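# Close and latch the power enclosure door past the lift

## Task

Push shut the door of the power enclosure that sits just past the front rail of the scissor lift, then lock it by turning its lever a quarter turn from horizontal down to its end stop. The door's gasket springs it back open until the latch is engaged, so the lever only holds if it is turned while the door is fully closed. Pressing too hard breaks the lever, and the task fails if the robot tips over or is left tilted.

## Robot and tools

Robot: a Rainbow Robotics RB-Y1. It has a two-wheel drive base with two rear casters (0.58 m wide, reaching 0.10 m in front of the wheel axle and 0.57 m behind it; turning on the spot sweeps a 0.58 m radius), a folding leg/torso (ankle, knee, hip), a head, and two 7-joint arms with parallel grippers. Each wrist has a camera housing that sticks out sideways and can catch on things. Cameras: head_camera, left_wrist_camera, right_wrist_camera.

Frames: the base frame has its origin on the floor between the drive wheels, x forward, y left, z up, in metres. The chest, left_hand and right_hand lines are printed in this frame. A hand point is the centre between its finger pads; fingers point along the hand's -z, and close along its x. Printed hand positions can be off, especially at long reach or under load. base_odometry is the base frame at the start of the scene, built only from wheel turns (slips count as motion, bumps may turn the robot unseen); heading is in rad, positive left, -3.142 to 3.142.

move: one action per call, plus optional "cameras" (list of names, "all", or [] for none) and "blocking" (true/default waits until everything settles; false returns after about 0.5 s while motion continues). An action is one of: "base" and/or "joints" (optionally with "min_time_s" or "contact_limits"); "target" alone or with "min_time_s"; or "contact_limits" alone. A move with no action only reports state and images.
- base: an object {"x_m_s", "turn_rad_s", "for_s"}. x_m_s is forward speed in m/s (0, or 0.005 to 0.4 in magnitude; negative reverses); turn_rad_s is yaw rate in rad/s, positive left (0, or 0.02 to 1.509 in magnitude); for_s is the duration in s (0.1 to 5). Omitted velocities are 0. It is a velocity command, not a destination: distance is roughly speed times for_s, with 0.4 m/s² ramps (0.5 rad/s² for turns), so the base coasts up to 1 s (turns 3.1 s) after. If |x| + 0.27|turn| exceeds 0.4 both are scaled down. No sideways motion. The base does not stop on contact.
- joints: a single flat object keyed by joint name, each value an absolute target (radians, grippers in metres of pad opening). Torso: torso_squat_rad 0 to 1.2 (larger lowers chest), torso_shift_rad -0.3 to 0.6 (hips forward), torso_pitch_rad -0.2 to 1.4 (forward bow), torso_yaw_rad -1.5 to 1.5 (left positive; raise both arms outward 0.2 rad or more first). Combined torso limits: squat+shift <= 1.52; squat-shift+pitch <= 1.57; shift+0.5pitch-0.4squat <= 0.7; shift+0.3pitch-0.5squat <= 0.39; breaking one leaves the joints off_target and can count as a fall. Arms (left_/right_ prefix): shoulder_pitch ±2.356 (negative swings forward/up), shoulder_roll left 0 to 3.141 / right -3.141 to 0 (outward lift), shoulder_yaw ±2.094, elbow -2.617 to 0.01 (negative bends), forearm_roll ±3.141, wrist_pitch -1.57 to 1.919, hand_roll ±2.705, gripper_m 0 to 0.1. Head: head_pan_rad ±0.523 (left positive), head_tilt_rad -0.35 to 1.57 (positive looks down).
- target: moves one hand to an absolute pose in the base frame: {"side": "left"|"right", "x", "y", "z" in metres (-3 to 3), "quat_wxyz" [w,x,y,z] as the hand lines print it}. It is solved once into joint angles, so the hand travels on an arc; break long moves into short steps. It is refused if another move is still running.
- min_time_s: 0.1 to 8 s, a lower bound on each arm, head and torso motion in that action.
- contact_limits: {"left_gripper_m", "right_gripper_m"} in mA, 200 to 672.5 (start value 672.5); lowers grip force, persists until changed.
Unknown keys make a call invalid; out-of-range values get it refused, and a refusal or any uncommanded stop cancels the rest of that reply's robot calls.

wait: {"seconds": 0 to 10, "cameras"}; returns state and images, early if all motions settle. stop: {"cameras"}; brakes all running motions (status "stopped"); a braked arm may keep pressing. zoom_image: {"camera", "region": [x0,y0,x1,y1]} in pixels from the top-left, at most 504x504, on that camera's latest image. finished_scene: {"scene": number}; ends the scene, irreversible, and the door must stay latched without the robot.

Results: "move" says done or the worst status. Per-motion statuses: done, moving, off_target (rested away from target, may still push), stopped, contact_stop (torso only), time_out, limit_stop_at_<name> (built-in limit or self-collision guard), not_followed (arm check withheld the command, with a cause line), torque_fault, limit_stop_at_motor_heat. A contact_stop or time_out on one joint stops its whole group (torso, left arm, right arm). Hand statuses: refused (with reason), reached (within 10 mm and 2 degrees), or short with the error. Base "done (sent for a of b s)" means only that the command was sent. on_its_own lists uncommanded behaviour ("held at" is a target). lidar_m: 12 ranges in metres from the base origin at 0.23 m height, sector 1 straight ahead then counter-clockwise every 30 degrees; "-" means nothing seen. motor_effort: wheel motor percentages (peak in brackets); at rest normally under 30 — higher suggests pushing. wheel_motors_off 1 means the wheels cut out for 2 s after stalling. Joint torques, external torques (outside push toward larger angle lowers the value), wrist force/torque (hand axes, uncalibrated, up to 16 N offset, saturating near 200 N) and motor temperatures are also printed.

Avoid: arms colliding or pressing on each other (can end the scene); contact torque reaching joint limits (elbow 34.2 N m, wrist joints 23.7, shoulders 66.5), which freezes the robot 10 s; motors reaching 80 °C from sustained loading; driving the base into furniture or catching the upper body on edges (tipping); heavy loads far forward; slamming the door, forcing the lever or hitting hard. Thinking time lets the simulation keep running.

Each tool is called after "Request:" as a command line: name --argument value for each argument, lists and objects as JSON in quotes; but a table of rows of numbers goes row by row, as --pt "numbers of a row", without its own name.

## Session

Request:
move

Scene clock: 0.00 s.
Joint torques (N m): no reading
External joint torques (N m): no reading
Motor temperatures (°C): left_arm=[40 50 39 48 43 44 52] | right_arm=[36 46 39 49 42 47 42]
Wrist force (N): no reading
Wrist torque (N m): no reading
Wrist force, peak (N): no reading
base_odometry: x=+0.000 y=+0.000 heading=+0.000
lidar_m: 0.78 0.50 1.09 2.86 1.27 0.79 1.18 0.77 1.26 2.94 1.12 0.50
base_status: not commanded
joint_positions: torso_squat_rad=+0.350 torso_shift_rad=+0.000 torso_pitch_rad=+0.000 torso_yaw_rad=+0.000 left_shoulder_pitch_rad=+0.038 left_shoulder_roll_rad=+0.013 left_shoulder_yaw_rad=+0.002 left_elbow_rad=-0.293 left_forearm_roll_rad=-0.042 left_wrist_pitch_rad=+0.039 left_hand_roll_rad=-0.042 left_gripper_m=+0.099 right_shoulder_pitch_rad=+0.007 right_shoulder_roll_rad=-0.019 right_shoulder_yaw_rad=+0.013 right_elbow_rad=-0.233 right_forearm_roll_rad=+0.012 right_wrist_pitch_rad=+0.022 right_hand_roll_rad=+0.001 right_gripper_m=+0.101 head_pan_rad=+0.000 head_tilt_rad=+0.400
joint_status: not commanded
wheel_motors_off: 0
motor_effort: left_wheel=+0 right_wheel=+2
chest: x=-0.2280 y=-0.0001 z=+1.2475 quat_wxyz=(+1.000, +0.000, +0.000, +0.000) (m; base frame)
left_hand: x=-0.1218 y=+0.2323 z=+0.5702 quat_wxyz=(+0.993, +0.013, -0.109, -0.035) (m; base frame)
right_hand: x=-0.1249 y=-0.2332 z=+0.5692 quat_wxyz=(+0.995, -0.010, -0.102, +0.013) (m; base frame)
pictures: head_camera, left_wrist_camera, right_wrist_camera
Images, in order (width x height): head_camera 896x504, left_wrist_camera 644x364, right_wrist_camera 644x364.

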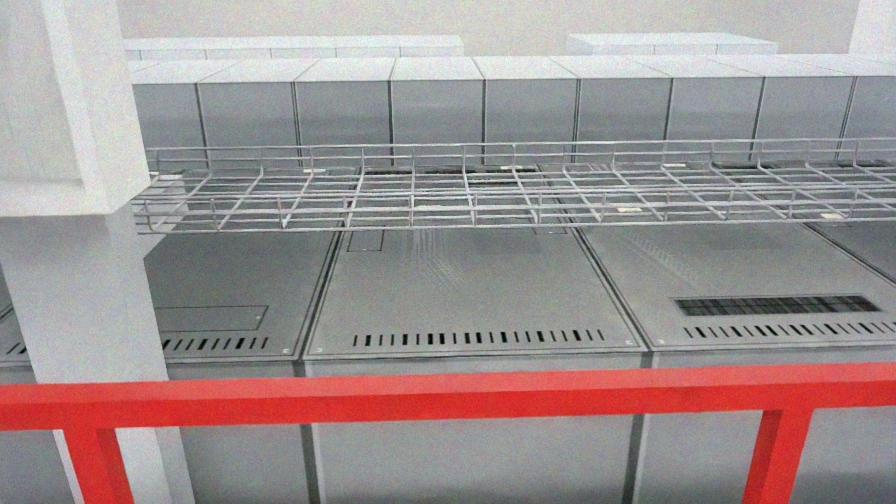

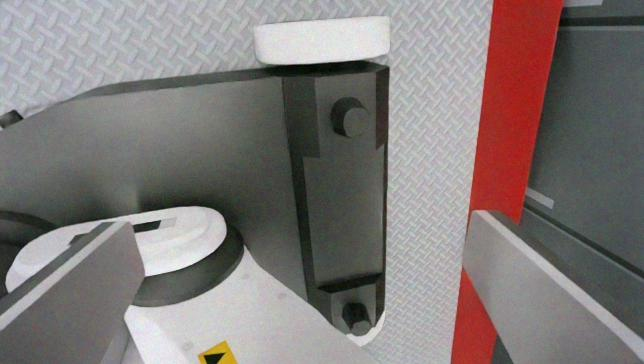

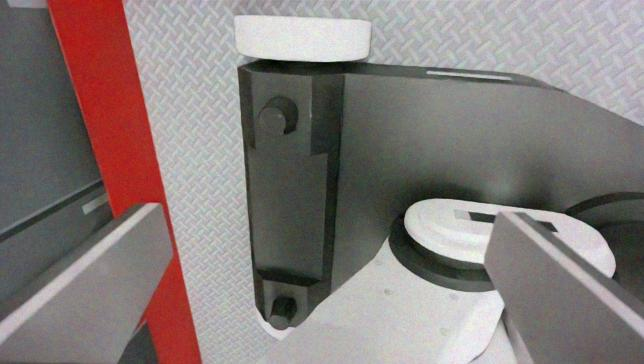

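Request:
move --joints '{"head_pan_rad":0.5,"head_tilt_rad":0.2}' --cameras '["head_camera"]'

Request:
move --joints '{"head_pan_rad":-0.5,"head_tilt_rad":0.2}' --cameras '["head_camera"]'

Request:
move --joints '{"head_pan_rad":0,"head_tilt_rad":0.9}' --cameras '["head_camera"]'

Scene clock: 2.67 s.
Joint torques (N m): left_arm=[-2.31 0.34 -0.03 -1.58 0.08 -0.56 -0.23] | right_arm=[-2.73 -0.72 -0.18 -1.22 -0.08 -0.68 -0.05]
External joint torques (N m): left_arm=[0.02 -0.22 -0.09 -0.01 0.07 0 -0.22] | right_arm=[-0.39 0.24 -0.13 -0.14 -0.13 -0.24 -0.06]
Wrist force (N): left_arm=[-7.3 9.6 4.1] | right_arm=[-3.9 12.6 -3.4]
Wrist torque (N m): left_arm=[-0.59 -1.46 0.37] | right_arm=[-1.88 0.25 0.70]
Wrist force, peak (N): left_arm=[-7.8 10.1 4.2] | right_arm=[-3.8 13.0 -3.4]
move: done
base_odometry: x=+0.000 y=+0.000 heading=+0.000
lidar_m: 0.78 0.49 1.09 2.85 1.28 0.79 1.18 0.77 1.27 2.93 1.12 0.51
base_status: not commanded
joint_positions: torso_squat_rad=+0.350 torso_shift_rad=+0.000 torso_pitch_rad=+0.000 torso_yaw_rad=+0.000 left_shoulder_pitch_rad=+0.038 left_shoulder_roll_rad=+0.013 left_shoulder_yaw_rad=+0.002 left_elbow_rad=-0.293 left_forearm_roll_rad=-0.042 left_wrist_pitch_rad=+0.039 left_hand_roll_rad=-0.042 left_gripper_m=+0.099 right_shoulder_pitch_rad=+0.007 right_shoulder_roll_rad=-0.019 right_shoulder_yaw_rad=+0.013 right_elbow_rad=-0.233 right_forearm_roll_rad=+0.012 right_wrist_pitch_rad=+0.022 right_hand_roll_rad=+0.001 right_gripper_m=+0.101 head_pan_rad=+0.500 head_tilt_rad=+0.200
joint_status: all done
wheel_motors_off: 0
motor_effort: left_wheel=+0(1) right_wheel=+3(4)
chest: x=-0.2280 y=-0.0001 z=+1.2475 quat_wxyz=(+1.000, +0.000, +0.000, +0.000)
left_hand: x=-0.1218 y=+0.2323 z=+0.5702 quat_wxyz=(+0.993, +0.013, -0.109, -0.035)
right_hand: x=-0.1249 y=-0.2332 z=+0.5692 quat_wxyz=(+0.995, -0.010, -0.102, +0.013)
Images, in order (width x height): head_camera 896x504.

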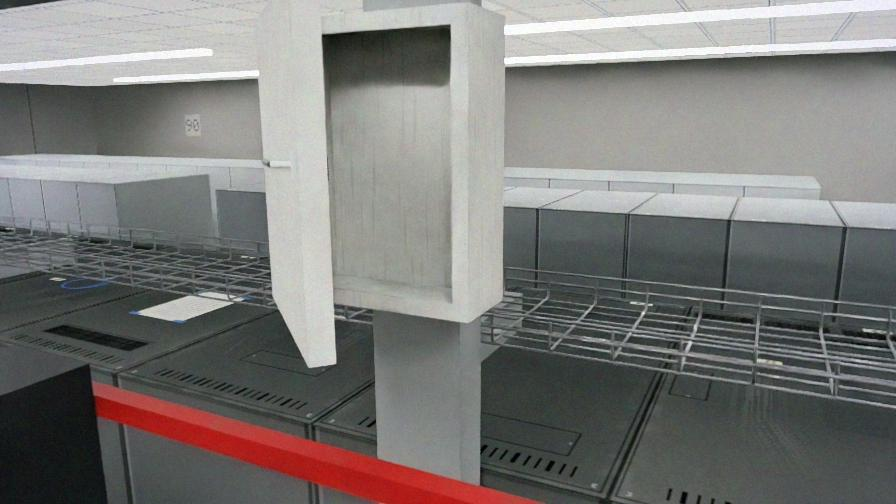

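Scene clock: 4.00 s.
Joint torques (N m): left_arm=[-2.44 0.27 -0.04 -1.6 0.01 -0.56 -0.19] | right_arm=[-2.29 -0.77 -0.03 -1.36 0.06 -0.72 -0.1]
External joint torques (N m): left_arm=[-0.11 -0.29 -0.1 -0.03 0 0 -0.18] | right_arm=[0.05 0.19 0.03 -0.28 0.01 -0.27 -0.11]
Wrist force (N): left_arm=[-7.4 9.7 4.3] | right_arm=[-3.9 12.6 -3.4]
Wrist torque (N m): left_arm=[-0.60 -1.45 0.35] | right_arm=[-1.85 0.27 0.67]
Wrist force, peak (N): left_arm=[-7.7 10.0 4.4] | right_arm=[-4.0 12.7 -3.3]
move: done
base_odometry: x=+0.000 y=+0.000 heading=+0.000
lidar_m: 0.78 0.49 1.09 2.86 1.28 0.79 1.18 0.77 1.26 2.93 1.12 0.50
base_status: not commanded
joint_positions: torso_squat_rad=+0.350 torso_shift_rad=+0.000 torso_pitch_rad=+0.000 torso_yaw_rad=+0.000 left_shoulder_pitch_rad=+0.038 left_shoulder_roll_rad=+0.013 left_shoulder_yaw_rad=+0.002 left_elbow_rad=-0.293 left_forearm_roll_rad=-0.042 left_wrist_pitch_rad=+0.039 left_hand_roll_rad=-0.042 left_gripper_m=+0.099 right_shoulder_pitch_rad=+0.007 right_shoulder_roll_rad=-0.019 right_shoulder_yaw_rad=+0.013 right_elbow_rad=-0.233 right_forearm_roll_rad=+0.012 right_wrist_pitch_rad=+0.022 right_hand_roll_rad=+0.001 right_gripper_m=+0.101 head_pan_rad=-0.500 head_tilt_rad=+0.200
joint_status: all done
wheel_motors_off: 0
motor_effort: left_wheel=+1(1) right_wheel=+1(3)
chest: x=-0.2280 y=-0.0001 z=+1.2475 quat_wxyz=(+1.000, +0.000, +0.000, +0.000)
left_hand: x=-0.1218 y=+0.2323 z=+0.5702 quat_wxyz=(+0.993, +0.013, -0.109, -0.035)
right_hand: x=-0.1249 y=-0.2332 z=+0.5692 quat_wxyz=(+0.995, -0.010, -0.102, +0.013)
Images, in order (width x height): head_camera 896x504.

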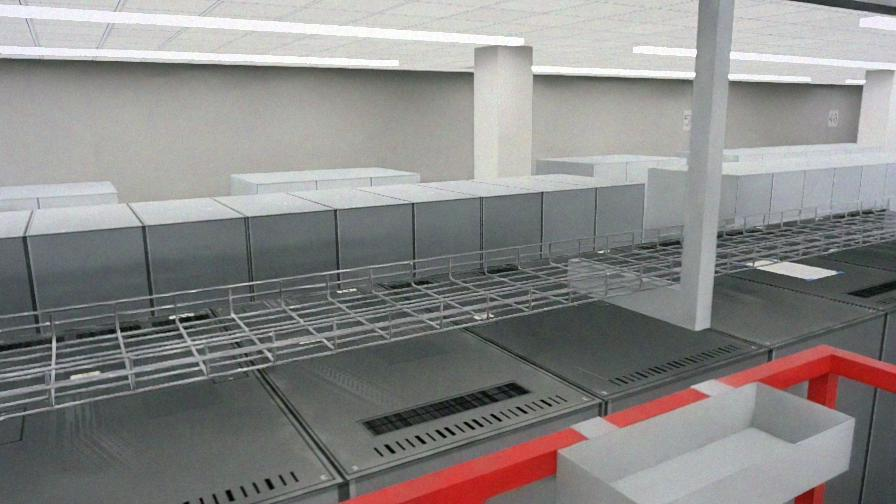

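Scene clock: 5.13 s.
Joint torques (N m): left_arm=[-2.46 0.24 -0.21 -1.62 0.04 -0.56 -0.23] | right_arm=[-2.74 -1.25 -0.25 -1.16 0.24 -0.92 0.06]
External joint torques (N m): left_arm=[-0.12 -0.32 -0.26 -0.05 0.03 0 -0.22] | right_arm=[-0.4 -0.29 -0.19 -0.08 0.19 -0.47 0.05]
Wrist force (N): left_arm=[-7.5 9.8 4.0] | right_arm=[-4.0 12.5 -3.2]
Wrist torque (N m): left_arm=[-0.62 -1.48 0.38] | right_arm=[-1.86 0.27 0.70]
Wrist force, peak (N): left_arm=[-7.8 10.3 4.0] | right_arm=[-4.1 12.7 -3.7]
move: done
base_odometry: x=+0.000 y=+0.000 heading=+0.000
lidar_m: 0.78 0.49 1.09 2.86 1.28 0.79 1.18 0.77 1.27 2.93 1.12 0.51
base_status: not commanded
joint_positions: torso_squat_rad=+0.350 torso_shift_rad=+0.000 torso_pitch_rad=+0.000 torso_yaw_rad=+0.000 left_shoulder_pitch_rad=+0.038 left_shoulder_roll_rad=+0.013 left_shoulder_yaw_rad=+0.002 left_elbow_rad=-0.293 left_forearm_roll_rad=-0.042 left_wrist_pitch_rad=+0.039 left_hand_roll_rad=-0.042 left_gripper_m=+0.099 right_shoulder_pitch_rad=+0.007 right_shoulder_roll_rad=-0.019 right_shoulder_yaw_rad=+0.013 right_elbow_rad=-0.233 right_forearm_roll_rad=+0.012 right_wrist_pitch_rad=+0.022 right_hand_roll_rad=+0.001 right_gripper_m=+0.101 head_pan_rad=+0.000 head_tilt_rad=+0.900
joint_status: all done
wheel_motors_off: 0
motor_effort: left_wheel=+1(1) right_wheel=+4(4)
chest: x=-0.2280 y=-0.0001 z=+1.2475 quat_wxyz=(+1.000, +0.000, +0.000, +0.000)
left_hand: x=-0.1218 y=+0.2323 z=+0.5702 quat_wxyz=(+0.993, +0.013, -0.109, -0.035)
right_hand: x=-0.1249 y=-0.2332 z=+0.5692 quat_wxyz=(+0.995, -0.010, -0.102, +0.013)
Images, in order (width x height): head_camera 896x504.

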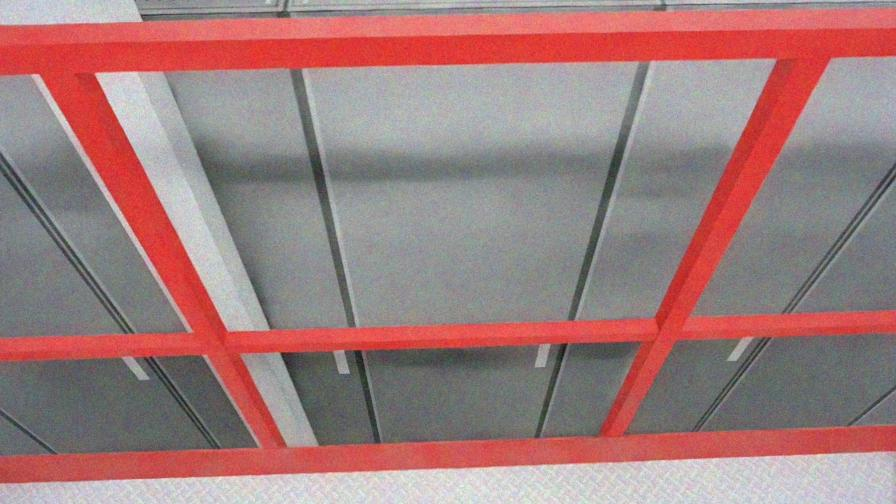

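Request:
move --joints '{"head_pan_rad":0.523,"head_tilt_rad":0.1}' --cameras '["head_camera"]'

Request:
zoom_image --camera "head_camera" --region '[200, 0, 600, 440]'

Scene clock: 13.17 s.
Joint torques (N m): left_arm=[-2.23 0.38 -0.11 -1.64 -0.08 -0.55 -0.17] | right_arm=[-2.44 -0.87 -0.4 -1.28 0.3 -0.84 -0.12]
External joint torques (N m): left_arm=[0.1 -0.18 -0.17 -0.07 -0.09 0 -0.16] | right_arm=[-0.1 0.09 -0.35 -0.2 0.24 -0.39 -0.13]
Wrist force (N): left_arm=[-7.6 9.9 4.0] | right_arm=[-4.1 12.2 -3.5]
Wrist torque (N m): left_arm=[-0.61 -1.52 0.38] | right_arm=[-1.82 0.20 0.67]
Wrist force, peak (N): left_arm=[-7.7 10.2 4.3] | right_arm=[-4.0 12.9 -3.6]
move: done
base_odometry: x=+0.000 y=+0.000 heading=+0.000
lidar_m: 0.77 0.49 1.09 2.86 1.28 0.78 1.18 0.77 1.26 2.93 1.12 0.51
base_status: not commanded
joint_positions: torso_squat_rad=+0.350 torso_shift_rad=+0.000 torso_pitch_rad=+0.000 torso_yaw_rad=+0.000 left_shoulder_pitch_rad=+0.038 left_shoulder_roll_rad=+0.013 left_shoulder_yaw_rad=+0.002 left_elbow_rad=-0.293 left_forearm_roll_rad=-0.042 left_wrist_pitch_rad=+0.039 left_hand_roll_rad=-0.042 left_gripper_m=+0.099 right_shoulder_pitch_rad=+0.007 right_shoulder_roll_rad=-0.019 right_shoulder_yaw_rad=+0.013 right_elbow_rad=-0.233 right_forearm_roll_rad=+0.012 right_wrist_pitch_rad=+0.022 right_hand_roll_rad=+0.001 right_gripper_m=+0.101 head_pan_rad=+0.523 head_tilt_rad=+0.100
joint_status: all done
wheel_motors_off: 0
motor_effort: left_wheel=+1(1) right_wheel=+2(3)
chest: x=-0.2280 y=-0.0001 z=+1.2475 quat_wxyz=(+1.000, +0.000, +0.000, +0.000)
left_hand: x=-0.1218 y=+0.2323 z=+0.5702 quat_wxyz=(+0.993, +0.013, -0.109, -0.035)
right_hand: x=-0.1249 y=-0.2332 z=+0.5692 quat_wxyz=(+0.995, -0.010, -0.102, +0.013)
Images, in order (width x height): head_camera 896x504.

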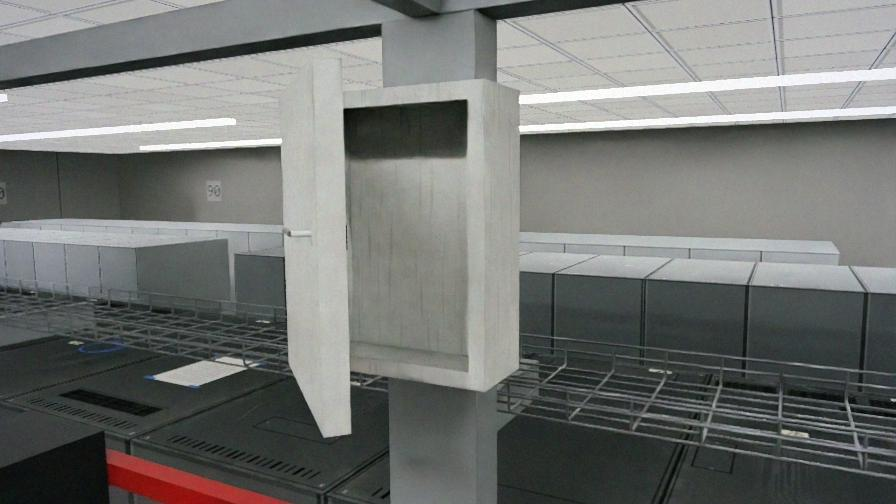

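Scaled by 1.145.

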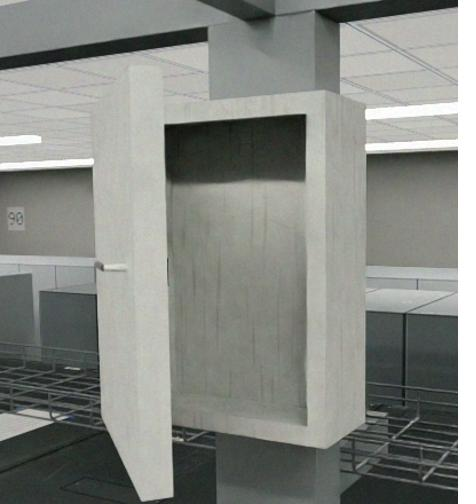

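Request:
move --joints '{"torso_squat_rad":0.0}' --cameras '["head_camera"]'

Request:
zoom_image --camera "head_camera" --region '[200, 50, 600, 490]'

Scene clock: 36.03 s.
Joint torques (N m): left_arm=[-2.19 0.41 -0.3 -1.53 -0.03 -0.45 -0.15] | right_arm=[-2.12 -0.57 0 -1.18 0.26 -0.68 0.03]
External joint torques (N m): left_arm=[0.14 -0.16 -0.36 0.04 -0.03 0.11 -0.14] | right_arm=[0.22 0.39 0.05 -0.1 0.2 -0.23 0.02]
Wrist force (N): left_arm=[-7.1 10.1 4.1] | right_arm=[-3.9 12.6 -3.3]
Wrist torque (N m): left_arm=[-0.62 -1.43 0.40] | right_arm=[-1.85 0.24 0.69]
Wrist force, peak (N): left_arm=[-7.2 10.5 4.4] | right_arm=[-4.1 12.9 -3.2]
move: done
base_odometry: x=+0.000 y=+0.000 heading=+0.000
lidar_m: 0.77 0.49 1.09 2.86 1.28 0.79 1.18 0.77 1.26 2.93 1.11 0.50
base_status: not commanded
joint_positions: torso_squat_rad=+0.000 torso_shift_rad=+0.000 torso_pitch_rad=+0.000 torso_yaw_rad=+0.000 left_shoulder_pitch_rad=+0.038 left_shoulder_roll_rad=+0.013 left_shoulder_yaw_rad=+0.002 left_elbow_rad=-0.293 left_forearm_roll_rad=-0.042 left_wrist_pitch_rad=+0.039 left_hand_roll_rad=-0.042 left_gripper_m=+0.099 right_shoulder_pitch_rad=+0.007 right_shoulder_roll_rad=-0.019 right_shoulder_yaw_rad=+0.013 right_elbow_rad=-0.233 right_forearm_roll_rad=+0.012 right_wrist_pitch_rad=+0.022 right_hand_roll_rad=+0.001 right_gripper_m=+0.101 head_pan_rad=+0.523 head_tilt_rad=+0.100
joint_status: all done
wheel_motors_off: 0
motor_effort: left_wheel=+1(1) right_wheel=+1(3)
chest: x=-0.2279 y=-0.0001 z=+1.2899 quat_wxyz=(+1.000, +0.000, +0.000, +0.000)
left_hand: x=-0.1219 y=+0.2323 z=+0.6126 quat_wxyz=(+0.993, +0.013, -0.109, -0.035)
right_hand: x=-0.1249 y=-0.2332 z=+0.6116 quat_wxyz=(+0.995, -0.010, -0.102, +0.013)
Images, in order (width x height): head_camera 896x504.

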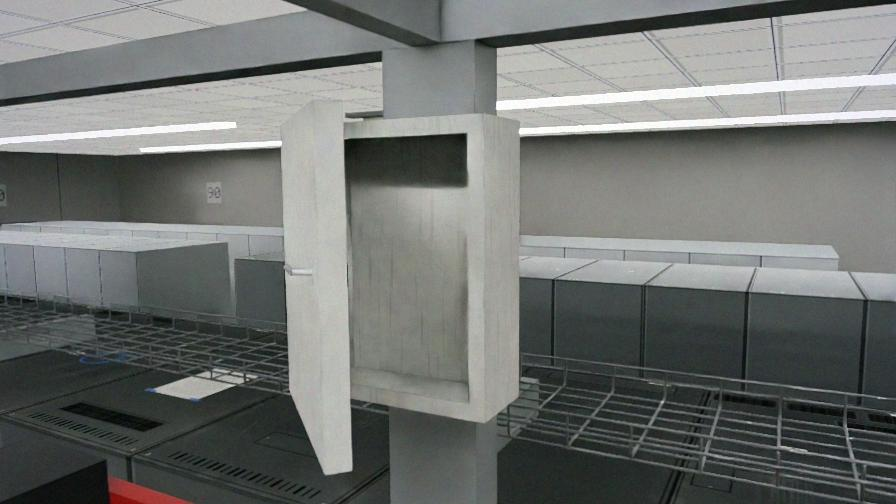

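Scaled by 1.145.

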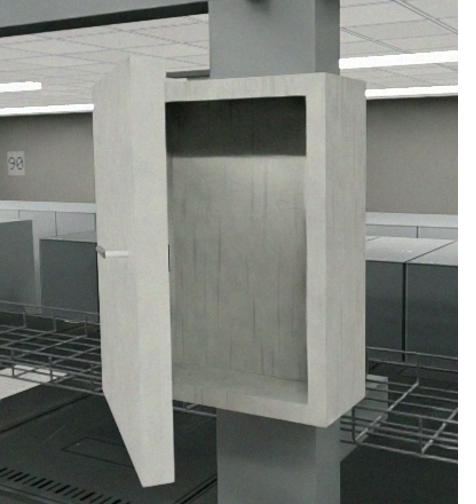

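Request:
move --base '{"turn_rad_s":0.4,"for_s":2.0}' --joints '{"head_pan_rad":0.3,"head_tilt_rad":0.5}' --cameras '["head_camera"]'

Request:
move --joints '{"head_pan_rad":0,"head_tilt_rad":0.1}' --cameras '["head_camera"]'

Request:
zoom_image --camera "head_camera" --region '[300, 0, 700, 440]'

Scene clock: 53.20 s.
Joint torques (N m): left_arm=[-2.46 0.3 -0.1 -1.64 0.03 -0.55 -0.23] | right_arm=[-2.28 -1.07 -0.44 -1.3 0.28 -0.65 -0.1]
External joint torques (N m): left_arm=[-0.13 -0.28 -0.15 -0.07 0.03 0.01 -0.22] | right_arm=[0.06 -0.12 -0.39 -0.22 0.23 -0.21 -0.11]
Wrist force (N): left_arm=[-7.7 10.4 4.0] | right_arm=[-3.7 12.3 -3.0]
Wrist torque (N m): left_arm=[-0.67 -1.51 0.39] | right_arm=[-1.82 0.29 0.68]
Wrist force, peak (N): left_arm=[-7.6 10.5 3.9] | right_arm=[-4.1 13.1 -3.4]
move: done
base_odometry: x=+0.000 y=+0.000 heading=+0.799
lidar_m: 0.50 1.11 2.37 1.25 0.79 0.80 1.26 2.40 1.12 0.51 0.78 0.78
base_status: done (sent for 2 of 2 s)
joint_positions: torso_squat_rad=+0.000 torso_shift_rad=+0.000 torso_pitch_rad=+0.000 torso_yaw_rad=+0.000 left_shoulder_pitch_rad=+0.038 left_shoulder_roll_rad=+0.013 left_shoulder_yaw_rad=+0.002 left_elbow_rad=-0.293 left_forearm_roll_rad=-0.042 left_wrist_pitch_rad=+0.039 left_hand_roll_rad=-0.042 left_gripper_m=+0.099 right_shoulder_pitch_rad=+0.007 right_shoulder_roll_rad=-0.019 right_shoulder_yaw_rad=+0.013 right_elbow_rad=-0.233 right_forearm_roll_rad=+0.012 right_wrist_pitch_rad=+0.022 right_hand_roll_rad=+0.001 right_gripper_m=+0.101 head_pan_rad=+0.300 head_tilt_rad=+0.500
joint_status: all done
wheel_motors_off: 0
motor_effort: left_wheel=+2(17) right_wheel=+15(34)
chest: x=-0.2279 y=-0.0002 z=+1.2899 quat_wxyz=(+1.000, +0.000, +0.000, +0.000)
left_hand: x=-0.1219 y=+0.2323 z=+0.6126 quat_wxyz=(+0.993, +0.013, -0.109, -0.035)
right_hand: x=-0.1249 y=-0.2332 z=+0.6116 quat_wxyz=(+0.995, -0.009, -0.102, +0.013)
Images, in order (width x height): head_camera 896x504.

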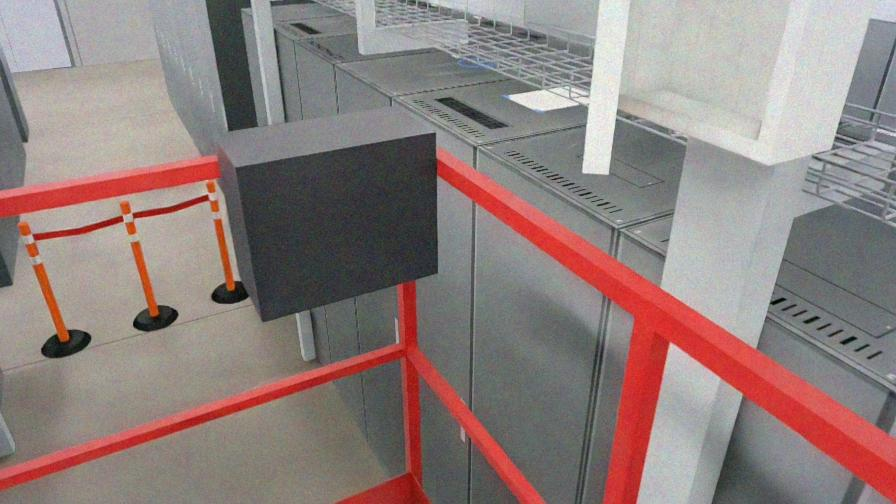

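Scene clock: 54.13 s.
Joint torques (N m): left_arm=[-2.62 0.39 -0.35 -1.5 0.08 -0.59 -0.2] | right_arm=[-2.26 -0.92 -0.04 -1.11 0.15 -0.7 -0.01]
External joint torques (N m): left_arm=[-0.29 -0.18 -0.41 0.07 0.07 -0.03 -0.19] | right_arm=[0.08 0.03 0.01 -0.03 0.1 -0.25 -0.02]
Wrist force (N): left_arm=[-7.5 10.0 4.0] | right_arm=[-3.9 12.3 -3.2]
Wrist torque (N m): left_arm=[-0.62 -1.51 0.39] | right_arm=[-1.84 0.24 0.68]
Wrist force, peak (N): left_arm=[-7.6 10.1 4.0] | right_arm=[-4.1 12.8 -3.7]
move: done
base_odometry: x=+0.000 y=+0.000 heading=+0.799
lidar_m: 0.50 1.11 2.36 1.25 0.79 0.80 1.26 2.41 1.12 0.50 0.78 0.78
base_status: not commanded
joint_positions: torso_squat_rad=+0.000 torso_shift_rad=+0.000 torso_pitch_rad=+0.000 torso_yaw_rad=+0.000 left_shoulder_pitch_rad=+0.038 left_shoulder_roll_rad=+0.013 left_shoulder_yaw_rad=+0.002 left_elbow_rad=-0.293 left_forearm_roll_rad=-0.042 left_wrist_pitch_rad=+0.039 left_hand_roll_rad=-0.042 left_gripper_m=+0.099 right_shoulder_pitch_rad=+0.007 right_shoulder_roll_rad=-0.019 right_shoulder_yaw_rad=+0.013 right_elbow_rad=-0.233 right_forearm_roll_rad=+0.012 right_wrist_pitch_rad=+0.022 right_hand_roll_rad=+0.001 right_gripper_m=+0.101 head_pan_rad=+0.000 head_tilt_rad=+0.100
joint_status: all done
wheel_motors_off: 0
motor_effort: left_wheel=+2(2) right_wheel=+14(16)
chest: x=-0.2279 y=-0.0002 z=+1.2899 quat_wxyz=(+1.000, +0.000, +0.000, +0.000)
left_hand: x=-0.1219 y=+0.2323 z=+0.6126 quat_wxyz=(+0.993, +0.013, -0.109, -0.035)
right_hand: x=-0.1249 y=-0.2332 z=+0.6116 quat_wxyz=(+0.995, -0.009, -0.102, +0.013)
Images, in order (width x height): head_camera 896x504.

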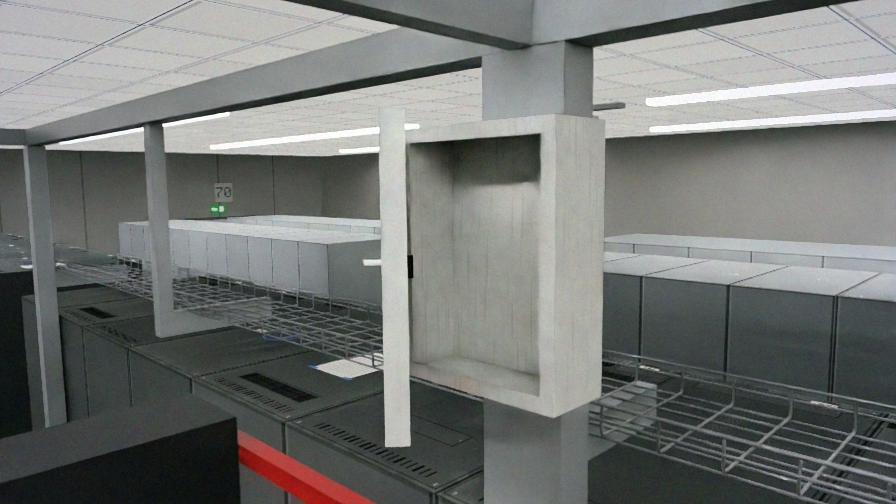

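Scaled by 1.145.

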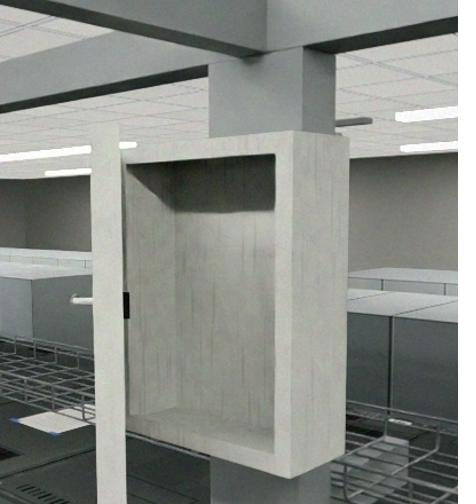

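Request:
move --base '{"turn_rad_s":0.4,"for_s":1.65}' --joints '{"head_pan_rad":0,"head_tilt_rad":0.5}' --cameras '["head_camera"]'

Request:
move --joints '{"head_pan_rad":0,"head_tilt_rad":1.1}' --cameras '["head_camera"]'

Scene clock: 70.07 s.
Joint torques (N m): left_arm=[-2.37 0.43 -0.35 -1.7 -0.01 -0.62 -0.2] | right_arm=[-2.42 -0.72 -0.37 -1.28 0.24 -0.8 -0.12]
External joint torques (N m): left_arm=[-0.03 -0.17 -0.41 -0.13 -0.02 -0.06 -0.19] | right_arm=[-0.08 0.21 -0.32 -0.19 0.18 -0.35 -0.13]
Wrist force (N): left_arm=[-7.3 10.0 4.1] | right_arm=[-3.8 12.4 -3.5]
Wrist torque (N m): left_arm=[-0.60 -1.47 0.37] | right_arm=[-1.83 0.24 0.68]
Wrist force, peak (N): left_arm=[-7.7 10.2 4.1] | right_arm=[-4.1 12.9 -3.4]
move: done
base_odometry: x=+0.000 y=+0.000 heading=+1.465
lidar_m: 1.10 1.26 0.76 1.21 0.79 1.29 3.09 1.12 0.50 0.77 0.52 0.49
base_status: done (sent for 1.67 of 1.67 s)
joint_positions: torso_squat_rad=+0.000 torso_shift_rad=+0.000 torso_pitch_rad=+0.000 torso_yaw_rad=+0.000 left_shoulder_pitch_rad=+0.038 left_shoulder_roll_rad=+0.013 left_shoulder_yaw_rad=+0.002 left_elbow_rad=-0.293 left_forearm_roll_rad=-0.042 left_wrist_pitch_rad=+0.039 left_hand_roll_rad=-0.042 left_gripper_m=+0.099 right_shoulder_pitch_rad=+0.007 right_shoulder_roll_rad=-0.019 right_shoulder_yaw_rad=+0.013 right_elbow_rad=-0.233 right_forearm_roll_rad=+0.012 right_wrist_pitch_rad=+0.022 right_hand_roll_rad=+0.001 right_gripper_m=+0.101 head_pan_rad=+0.000 head_tilt_rad=+0.500
joint_status: all done
wheel_motors_off: 0
motor_effort: left_wheel=+2(11) right_wheel=+17(41)
chest: x=-0.2280 y=-0.0002 z=+1.2899 quat_wxyz=(+1.000, +0.000, +0.000, +0.000)
left_hand: x=-0.1219 y=+0.2323 z=+0.6126 quat_wxyz=(+0.993, +0.013, -0.109, -0.035)
right_hand: x=-0.1249 y=-0.2332 z=+0.6116 quat_wxyz=(+0.995, -0.009, -0.102, +0.013)
Images, in order (width x height): head_camera 896x504.

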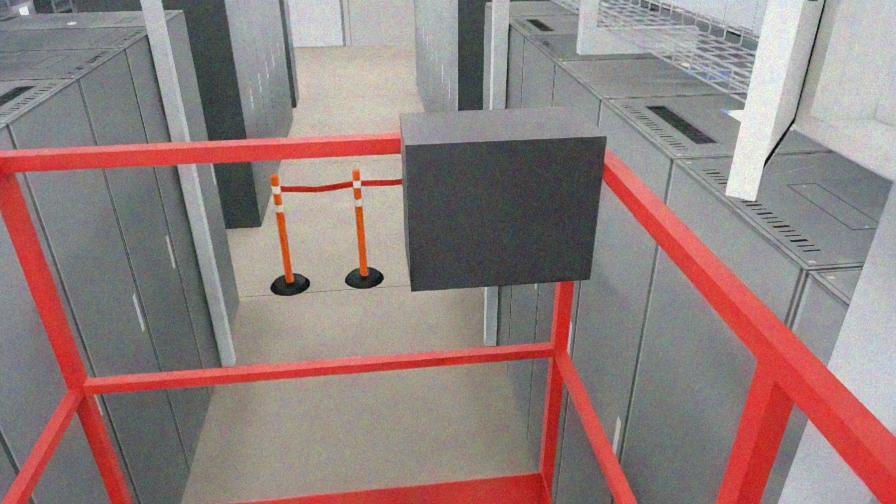

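Scene clock: 71.13 s.
Joint torques (N m): left_arm=[-2.34 0.32 -0.36 -1.56 -0.02 -0.54 -0.23] | right_arm=[-2.82 -1.13 0.09 -1.35 0.04 -0.88 -0.15]
External joint torques (N m): left_arm=[0 -0.28 -0.42 0.01 -0.02 0.02 -0.21] | right_arm=[-0.48 -0.2 0.14 -0.26 -0.02 -0.43 -0.16]
Wrist force (N): left_arm=[-7.4 9.9 4.0] | right_arm=[-3.9 12.4 -3.6]
Wrist torque (N m): left_arm=[-0.61 -1.48 0.39] | right_arm=[-1.82 0.26 0.68]
Wrist force, peak (N): left_arm=[-7.6 10.1 4.2] | right_arm=[-3.7 12.7 -3.5]
move: done
base_odometry: x=+0.000 y=+0.000 heading=+1.465
lidar_m: 1.11 1.25 0.76 1.20 0.80 1.29 3.10 1.12 0.51 0.77 0.51 0.50
base_status: not commanded
joint_positions: torso_squat_rad=+0.000 torso_shift_rad=+0.000 torso_pitch_rad=+0.000 torso_yaw_rad=+0.000 left_shoulder_pitch_rad=+0.038 left_shoulder_roll_rad=+0.013 left_shoulder_yaw_rad=+0.002 left_elbow_rad=-0.293 left_forearm_roll_rad=-0.042 left_wrist_pitch_rad=+0.039 left_hand_roll_rad=-0.042 left_gripper_m=+0.099 right_shoulder_pitch_rad=+0.007 right_shoulder_roll_rad=-0.019 right_shoulder_yaw_rad=+0.013 right_elbow_rad=-0.233 right_forearm_roll_rad=+0.012 right_wrist_pitch_rad=+0.022 right_hand_roll_rad=+0.001 right_gripper_m=+0.101 head_pan_rad=+0.000 head_tilt_rad=+1.100
joint_status: all done
wheel_motors_off: 0
motor_effort: left_wheel=+3(3) right_wheel=+16(18)
chest: x=-0.2280 y=-0.0002 z=+1.2899 quat_wxyz=(+1.000, +0.000, +0.000, +0.000)
left_hand: x=-0.1219 y=+0.2323 z=+0.6126 quat_wxyz=(+0.993, +0.013, -0.109, -0.035)
right_hand: x=-0.1249 y=-0.2332 z=+0.6116 quat_wxyz=(+0.995, -0.009, -0.102, +0.013)
Images, in order (width x height): head_camera 896x504.

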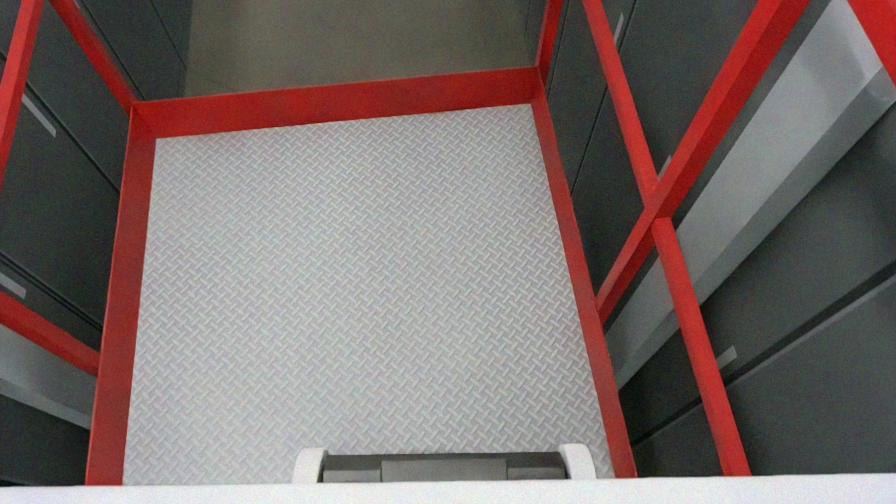

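Request:
move --base '{"x_m_s":0.25,"for_s":1.7}' --cameras '[]'

Request:
move --base '{"turn_rad_s":-0.5,"for_s":2.93}' --joints '{"head_pan_rad":0,"head_tilt_rad":1.2}' --cameras '["head_camera"]'

Request:
move --joints '{"head_pan_rad":0,"head_tilt_rad":0.2}' --cameras '["head_camera"]'

Scene clock: 79.63 s.
Joint torques (N m): left_arm=[-2.08 0.49 -0.07 -1.44 -0.04 -0.51 -0.22] | right_arm=[-1.81 -0.68 -0.27 -0.94 0.14 -0.74 -0.12]
External joint torques (N m): left_arm=[0.24 -0.1 -0.13 0.13 -0.05 0.05 -0.21] | right_arm=[0.53 0.26 -0.22 0.14 0.08 -0.3 -0.13]
Wrist force (N): left_arm=[-7.8 10.1 4.1] | right_arm=[-4.1 12.5 -3.2]
Wrist torque (N m): left_arm=[-0.64 -1.55 0.38] | right_arm=[-1.87 0.23 0.66]
Wrist force, peak (N): left_arm=[-7.7 10.3 4.1] | right_arm=[-4.3 12.8 -3.6]
move: done
base_odometry: x=+0.044 y=+0.422 heading=+1.466
lidar_m: 2.11 1.95 0.95 0.76 1.27 1.09 3.45 0.83 0.79 0.33 0.65 0.70
base_status: done (sent for 1.7 of 1.7 s)
joint_positions: torso_squat_rad=+0.000 torso_shift_rad=+0.000 torso_pitch_rad=+0.000 torso_yaw_rad=+0.000 left_shoulder_pitch_rad=+0.038 left_shoulder_roll_rad=+0.013 left_shoulder_yaw_rad=+0.002 left_elbow_rad=-0.293 left_forearm_roll_rad=-0.042 left_wrist_pitch_rad=+0.039 left_hand_roll_rad=-0.042 left_gripper_m=+0.099 right_shoulder_pitch_rad=+0.007 right_shoulder_roll_rad=-0.019 right_shoulder_yaw_rad=+0.013 right_elbow_rad=-0.233 right_forearm_roll_rad=+0.012 right_wrist_pitch_rad=+0.022 right_hand_roll_rad=+0.001 right_gripper_m=+0.101 head_pan_rad=+0.000 head_tilt_rad=+1.100
joint_status: not commanded
wheel_motors_off: 0
motor_effort: left_wheel=+6(34) right_wheel=-11(47)
chest: x=-0.2280 y=-0.0002 z=+1.2899 quat_wxyz=(+1.000, +0.000, +0.000, +0.000)
left_hand: x=-0.1218 y=+0.2323 z=+0.6126 quat_wxyz=(+0.993, +0.013, -0.109, -0.035)
right_hand: x=-0.1248 y=-0.2332 z=+0.6116 quat_wxyz=(+0.995, -0.009, -0.102, +0.013)

Scene clock: 83.97 s.
Joint torques (N m): left_arm=[-2.04 0.36 -0.08 -1.38 -0.05 -0.47 -0.2] | right_arm=[-1.99 -0.85 -0.39 -1.39 0.2 -0.73 -0.1]
External joint torques (N m): left_arm=[0.29 -0.18 -0.14 0.19 -0.06 0.09 -0.19] | right_arm=[0.34 0.13 -0.33 -0.3 0.15 -0.29 -0.11]
Wrist force (N): left_arm=[-7.7 10.0 4.0] | right_arm=[-4.0 12.4 -3.3]
Wrist torque (N m): left_arm=[-0.62 -1.50 0.39] | right_arm=[-1.87 0.21 0.68]
Wrist force, peak (N): left_arm=[-7.6 10.4 4.1] | right_arm=[-4.6 12.6 -3.3]
move: done
base_odometry: x=+0.044 y=+0.422 heading=+0.000
lidar_m: 0.33 0.67 0.70 2.70 1.80 0.99 1.15 1.26 1.05 1.51 0.83 0.77
base_status: done (sent for 2.93 of 2.93 s)
joint_positions: torso_squat_rad=+0.000 torso_shift_rad=+0.000 torso_pitch_rad=+0.000 torso_yaw_rad=+0.000 left_shoulder_pitch_rad=+0.038 left_shoulder_roll_rad=+0.013 left_shoulder_yaw_rad=+0.002 left_elbow_rad=-0.293 left_forearm_roll_rad=-0.042 left_wrist_pitch_rad=+0.039 left_hand_roll_rad=-0.042 left_gripper_m=+0.099 right_shoulder_pitch_rad=+0.007 right_shoulder_roll_rad=-0.019 right_shoulder_yaw_rad=+0.013 right_elbow_rad=-0.233 right_forearm_roll_rad=+0.012 right_wrist_pitch_rad=+0.022 right_hand_roll_rad=+0.001 right_gripper_m=+0.101 head_pan_rad=+0.000 head_tilt_rad=+1.200
joint_status: all done
wheel_motors_off: 0
motor_effort: left_wheel=+10(25) right_wheel=+3(45)
chest: x=-0.2280 y=-0.0001 z=+1.2899 quat_wxyz=(+1.000, +0.000, +0.000, +0.000)
left_hand: x=-0.1218 y=+0.2323 z=+0.6126 quat_wxyz=(+0.993, +0.013, -0.109, -0.035)
right_hand: x=-0.1248 y=-0.2332 z=+0.6116 quat_wxyz=(+0.995, -0.010, -0.102, +0.013)
Images, in order (width x height): head_camera 896x504.

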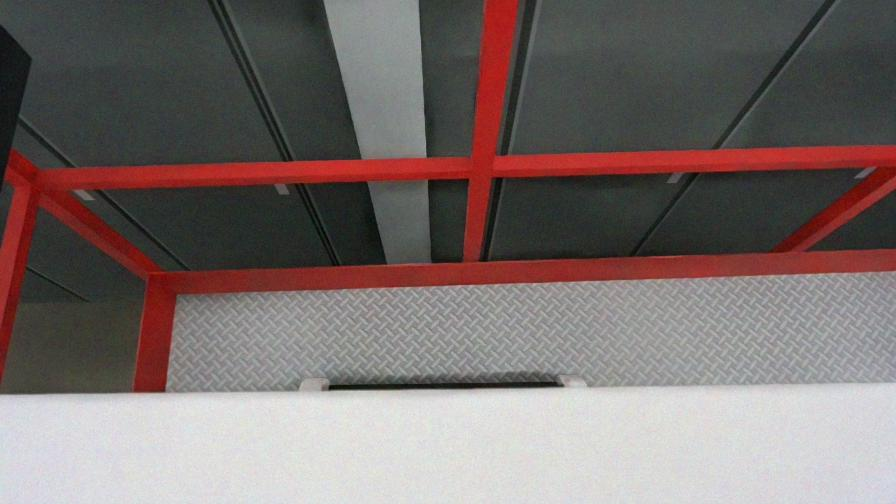

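Scene clock: 85.30 s.
Joint torques (N m): left_arm=[-2.39 0.32 -0.15 -1.52 0.06 -0.5 -0.27] | right_arm=[-2.17 -0.47 -0.4 -1.11 0.24 -0.64 -0.12]
External joint torques (N m): left_arm=[-0.06 -0.22 -0.21 0.05 0.05 0.06 -0.25] | right_arm=[0.16 0.52 -0.34 -0.03 0.19 -0.2 -0.13]
Wrist force (N): left_arm=[-7.5 10.2 3.8] | right_arm=[-4.1 12.4 -3.1]
Wrist torque (N m): left_arm=[-0.65 -1.50 0.39] | right_arm=[-1.86 0.23 0.66]
Wrist force, peak (N): left_arm=[-7.8 10.4 4.0] | right_arm=[-4.0 12.9 -3.4]
move: done
base_odometry: x=+0.044 y=+0.422 heading=+0.000
lidar_m: 0.32 0.66 0.70 2.70 1.81 0.99 1.16 1.26 1.06 1.52 0.83 0.77
base_status: not commanded
joint_positions: torso_squat_rad=+0.000 torso_shift_rad=+0.000 torso_pitch_rad=+0.000 torso_yaw_rad=+0.000 left_shoulder_pitch_rad=+0.038 left_shoulder_roll_rad=+0.013 left_shoulder_yaw_rad=+0.002 left_elbow_rad=-0.293 left_forearm_roll_rad=-0.042 left_wrist_pitch_rad=+0.039 left_hand_roll_rad=-0.042 left_gripper_m=+0.099 right_shoulder_pitch_rad=+0.007 right_shoulder_roll_rad=-0.019 right_shoulder_yaw_rad=+0.013 right_elbow_rad=-0.233 right_forearm_roll_rad=+0.012 right_wrist_pitch_rad=+0.022 right_hand_roll_rad=+0.001 right_gripper_m=+0.101 head_pan_rad=+0.000 head_tilt_rad=+0.200
joint_status: all done
wheel_motors_off: 0
motor_effort: left_wheel=+10(10) right_wheel=+5(5)
chest: x=-0.2280 y=-0.0001 z=+1.2899 quat_wxyz=(+1.000, +0.000, +0.000, +0.000)
left_hand: x=-0.1218 y=+0.2323 z=+0.6126 quat_wxyz=(+0.993, +0.013, -0.109, -0.035)
right_hand: x=-0.1248 y=-0.2332 z=+0.6116 quat_wxyz=(+0.995, -0.010, -0.102, +0.013)
Images, in order (width x height): head_camera 896x504.

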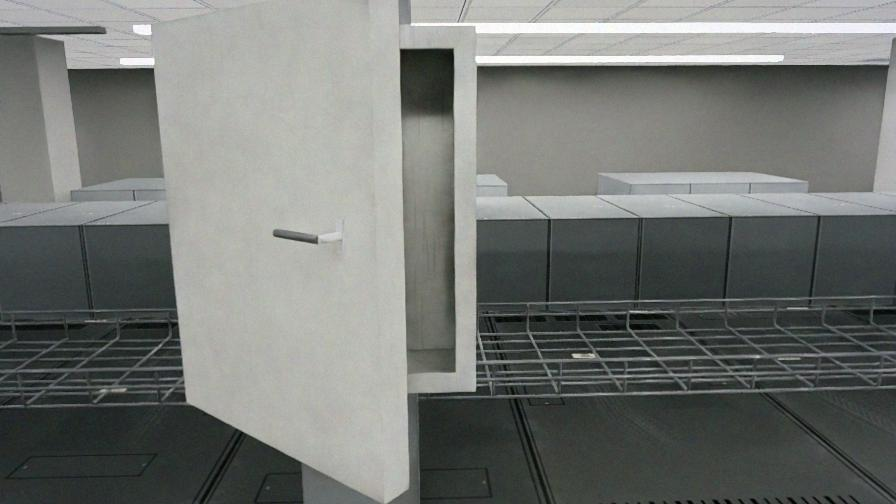

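Request:
move --base '{"x_m_s":0.15,"for_s":0.8}' --joints '{"head_tilt_rad":0.1,"left_gripper_m":0,"right_gripper_m":0}' --cameras '["head_camera"]'

Request:
zoom_image --camera "head_camera" --region '[100, 100, 500, 400]'

Scene clock: 101.50 s.
Joint torques (N m): left_arm=[-2.28 0.08 -0.07 -1.4 -0.04 -0.53 -0.22] | right_arm=[-1.76 -1.02 -0.34 -1.05 0.18 -0.77 -0.06]
External joint torques (N m): left_arm=[0.03 -0.47 -0.12 0.17 -0.05 0.02 -0.21] | right_arm=[0.56 -0.04 -0.28 0.03 0.13 -0.32 -0.07]
Wrist force (N): left_arm=[-7.2 9.9 4.0] | right_arm=[-4.0 12.3 -3.4]
Wrist torque (N m): left_arm=[-0.59 -1.43 0.39] | right_arm=[-1.83 0.22 0.69]
Wrist force, peak (N): left_arm=[-7.7 10.1 4.3] | right_arm=[-4.4 12.7 -3.7]
move: done
base_odometry: x=+0.164 y=+0.422 heading=+0.000
lidar_m: 0.21 0.54 0.66 2.28 1.98 1.08 0.85 1.14 1.71 1.49 0.79 0.21
base_status: done (sent for 0.8 of 0.8 s)
joint_positions: torso_squat_rad=+0.000 torso_shift_rad=+0.000 torso_pitch_rad=+0.000 torso_yaw_rad=+0.000 left_shoulder_pitch_rad=+0.038 left_shoulder_roll_rad=+0.013 left_shoulder_yaw_rad=+0.002 left_elbow_rad=-0.293 left_forearm_roll_rad=-0.042 left_wrist_pitch_rad=+0.039 left_hand_roll_rad=-0.042 left_gripper_m=+0.000 right_shoulder_pitch_rad=+0.007 right_shoulder_roll_rad=-0.019 right_shoulder_yaw_rad=+0.013 right_elbow_rad=-0.233 right_forearm_roll_rad=+0.012 right_wrist_pitch_rad=+0.022 right_hand_roll_rad=+0.001 right_gripper_m=+0.001 head_pan_rad=+0.000 head_tilt_rad=+0.100
joint_status: all done
wheel_motors_off: 0
motor_effort: left_wheel=-5(29) right_wheel=+9(43)
chest: x=-0.2279 y=-0.0001 z=+1.2899 quat_wxyz=(+1.000, +0.000, +0.000, +0.000)
left_hand: x=-0.1218 y=+0.2323 z=+0.6126 quat_wxyz=(+0.993, +0.013, -0.109, -0.035)
right_hand: x=-0.1248 y=-0.2332 z=+0.6116 quat_wxyz=(+0.995, -0.010, -0.102, +0.013)
Images, in order (width x height): head_camera 896x504.

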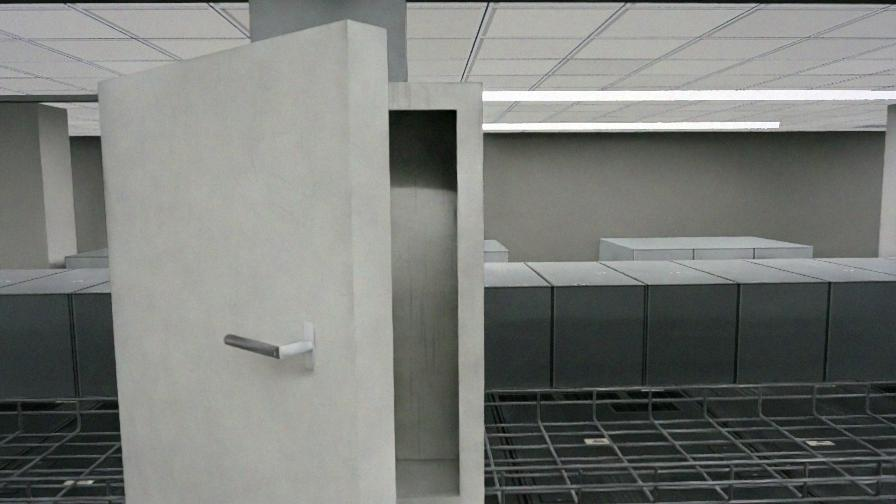

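Scaled by 1.260.

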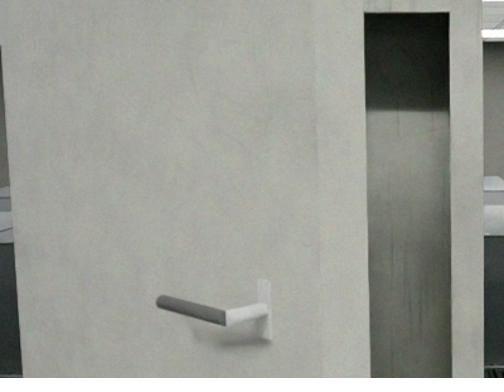

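Request:
move --joints '{"left_shoulder_pitch_rad":0.7,"right_shoulder_pitch_rad":0.7,"left_elbow_rad":-1.2,"right_elbow_rad":-1.2,"left_shoulder_roll_rad":0.25,"right_shoulder_roll_rad":-0.25}' --cameras '[]'

Request:
move --joints '{"left_elbow_rad":-2.3,"right_elbow_rad":-2.3}' --cameras '[]'

Request:
move --joints '{"left_shoulder_pitch_rad":-0.4,"right_shoulder_pitch_rad":-0.4}'

Scene clock: 109.67 s.
Joint torques (N m): left_arm=[5.26 5.04 2.6 -4.34 0.01 -1.01 -0.2] | right_arm=[5.43 -6.74 -2.97 -4.15 0.23 -1.46 0]
External joint torques (N m): left_arm=[-0.96 -1.53 -0.6 -0.13 -0.01 -0.02 -0.18] | right_arm=[-0.96 -0.23 0.11 -0.31 0.12 -0.54 -0.02]
Wrist force (N): left_arm=[-8.6 7.6 4.9] | right_arm=[-5.9 14.3 -2.8]
Wrist torque (N m): left_arm=[-0.41 -1.53 0.38] | right_arm=[-1.96 0.09 0.67]
Wrist force, peak (N): left_arm=[-9.0 9.1 5.5] | right_arm=[-5.9 14.3 -2.8]
move: done
base_odometry: x=+0.164 y=+0.422 heading=-0.001
lidar_m: 0.21 0.54 0.65 2.28 1.99 1.09 0.85 1.15 1.70 1.48 0.79 0.21
base_status: not commanded
joint_positions: torso_squat_rad=+0.000 torso_shift_rad=+0.000 torso_pitch_rad=+0.000 torso_yaw_rad=+0.000 left_shoulder_pitch_rad=+0.700 left_shoulder_roll_rad=+0.250 left_shoulder_yaw_rad=+0.003 left_elbow_rad=-1.200 left_forearm_roll_rad=-0.042 left_wrist_pitch_rad=+0.039 left_hand_roll_rad=-0.042 left_gripper_m=+0.000 right_shoulder_pitch_rad=+0.700 right_shoulder_roll_rad=-0.250 right_shoulder_yaw_rad=+0.013 right_elbow_rad=-1.200 right_forearm_roll_rad=+0.012 right_wrist_pitch_rad=+0.022 right_hand_roll_rad=+0.001 right_gripper_m=+0.001 head_pan_rad=+0.000 head_tilt_rad=+0.100
joint_status: all done
wheel_motors_off: 0
motor_effort: left_wheel=-7(7) right_wheel=+12(15)
chest: x=-0.2280 y=-0.0001 z=+1.2899 quat_wxyz=(+1.000, +0.000, +0.000, +0.000)
left_hand: x=-0.1827 y=+0.4072 z=+0.7195 quat_wxyz=(+0.962, +0.151, -0.225, -0.040)
right_hand: x=-0.1787 y=-0.3995 z=+0.7190 quat_wxyz=(+0.961, -0.136, -0.238, +0.012)

Scene clock: 120.17 s.
Joint torques (N m): left_arm=[-4.4 8.94 8.28 -23.1 -2.71 -8.01 -2.82] | right_arm=[3.47 -6.03 -3.62 -6.15 0.32 -1.65 -0.02]
External joint torques (N m): left_arm=[-8.26 3.21 4.86 -16.43 -2.74 -6.62 -2.79] | right_arm=[0.04 -0.46 -0.23 0.71 0.14 -0.22 -0.06]
External joint torques when the fault began: left_arm=[-20.3 12.88 13.71 -29.79 -6.52 -14.61 -6.42]
Wrist force (N): left_arm=[-46.5 -0.6 -29.7] | right_arm=[-7.2 14.1 -0.9]
Wrist torque (N m): left_arm=[-2.74 -2.90 3.07] | right_arm=[-1.96 0.01 0.65]
Wrist force, peak (N): left_arm=[-91.2 -16.7 -69.7] | right_arm=[-9.7 13.7 -0.3]
move: torque_fault
TORQUE FAULT: left_elbow_rad reached its load limit. The robot stopped for 10 seconds, dropped its targets and accepts commands again. The stop added 8.9 s to the call.
base_odometry: x=+0.164 y=+0.422 heading=-0.001
lidar_m: 0.21 0.55 0.65 2.28 1.99 1.08 0.85 1.14 1.70 1.49 0.79 0.21
base_status: not commanded
joint_positions: torso_squat_rad=+0.000 torso_shift_rad=+0.000 torso_pitch_rad=+0.000 torso_yaw_rad=+0.000 left_shoulder_pitch_rad=+0.704 left_shoulder_roll_rad=+0.248 left_shoulder_yaw_rad=+0.000 left_elbow_rad=-1.471 left_forearm_roll_rad=-0.041 left_wrist_pitch_rad=+0.042 left_hand_roll_rad=-0.041 left_gripper_m=+0.000 right_shoulder_pitch_rad=+0.700 right_shoulder_roll_rad=-0.250 right_shoulder_yaw_rad=+0.013 right_elbow_rad=-1.562 right_forearm_roll_rad=+0.012 right_wrist_pitch_rad=+0.022 right_hand_roll_rad=+0.001 right_gripper_m=+0.001 head_pan_rad=+0.000 head_tilt_rad=+0.100
joint_status: left_elbow_rad torque_fault (moved -0.271 of -1.100); right_elbow_rad torque_fault (moved -0.362 of -1.100)
wheel_motors_off: 0
on_its_own: left_elbow_rad is held at -1.475, not at your -2.300, since a torque_fault; right_elbow_rad is held at -1.562, not at your -2.300, since a torque_fault
motor_effort: left_wheel=-8(25) right_wheel=+10(22)
chest: x=-0.2278 y=+0.0005 z=+1.2899 quat_wxyz=(+1.000, +0.000, +0.000, +0.000)
left_hand: x=-0.0733 y=+0.3937 z=+0.7865 quat_wxyz=(+0.922, +0.153, -0.351, -0.055)
right_hand: x=-0.0345 y=-0.3804 z=+0.8185 quat_wxyz=(+0.902, -0.135, -0.408, +0.036)

not run: a stop that you did not command came earlier in this reply.


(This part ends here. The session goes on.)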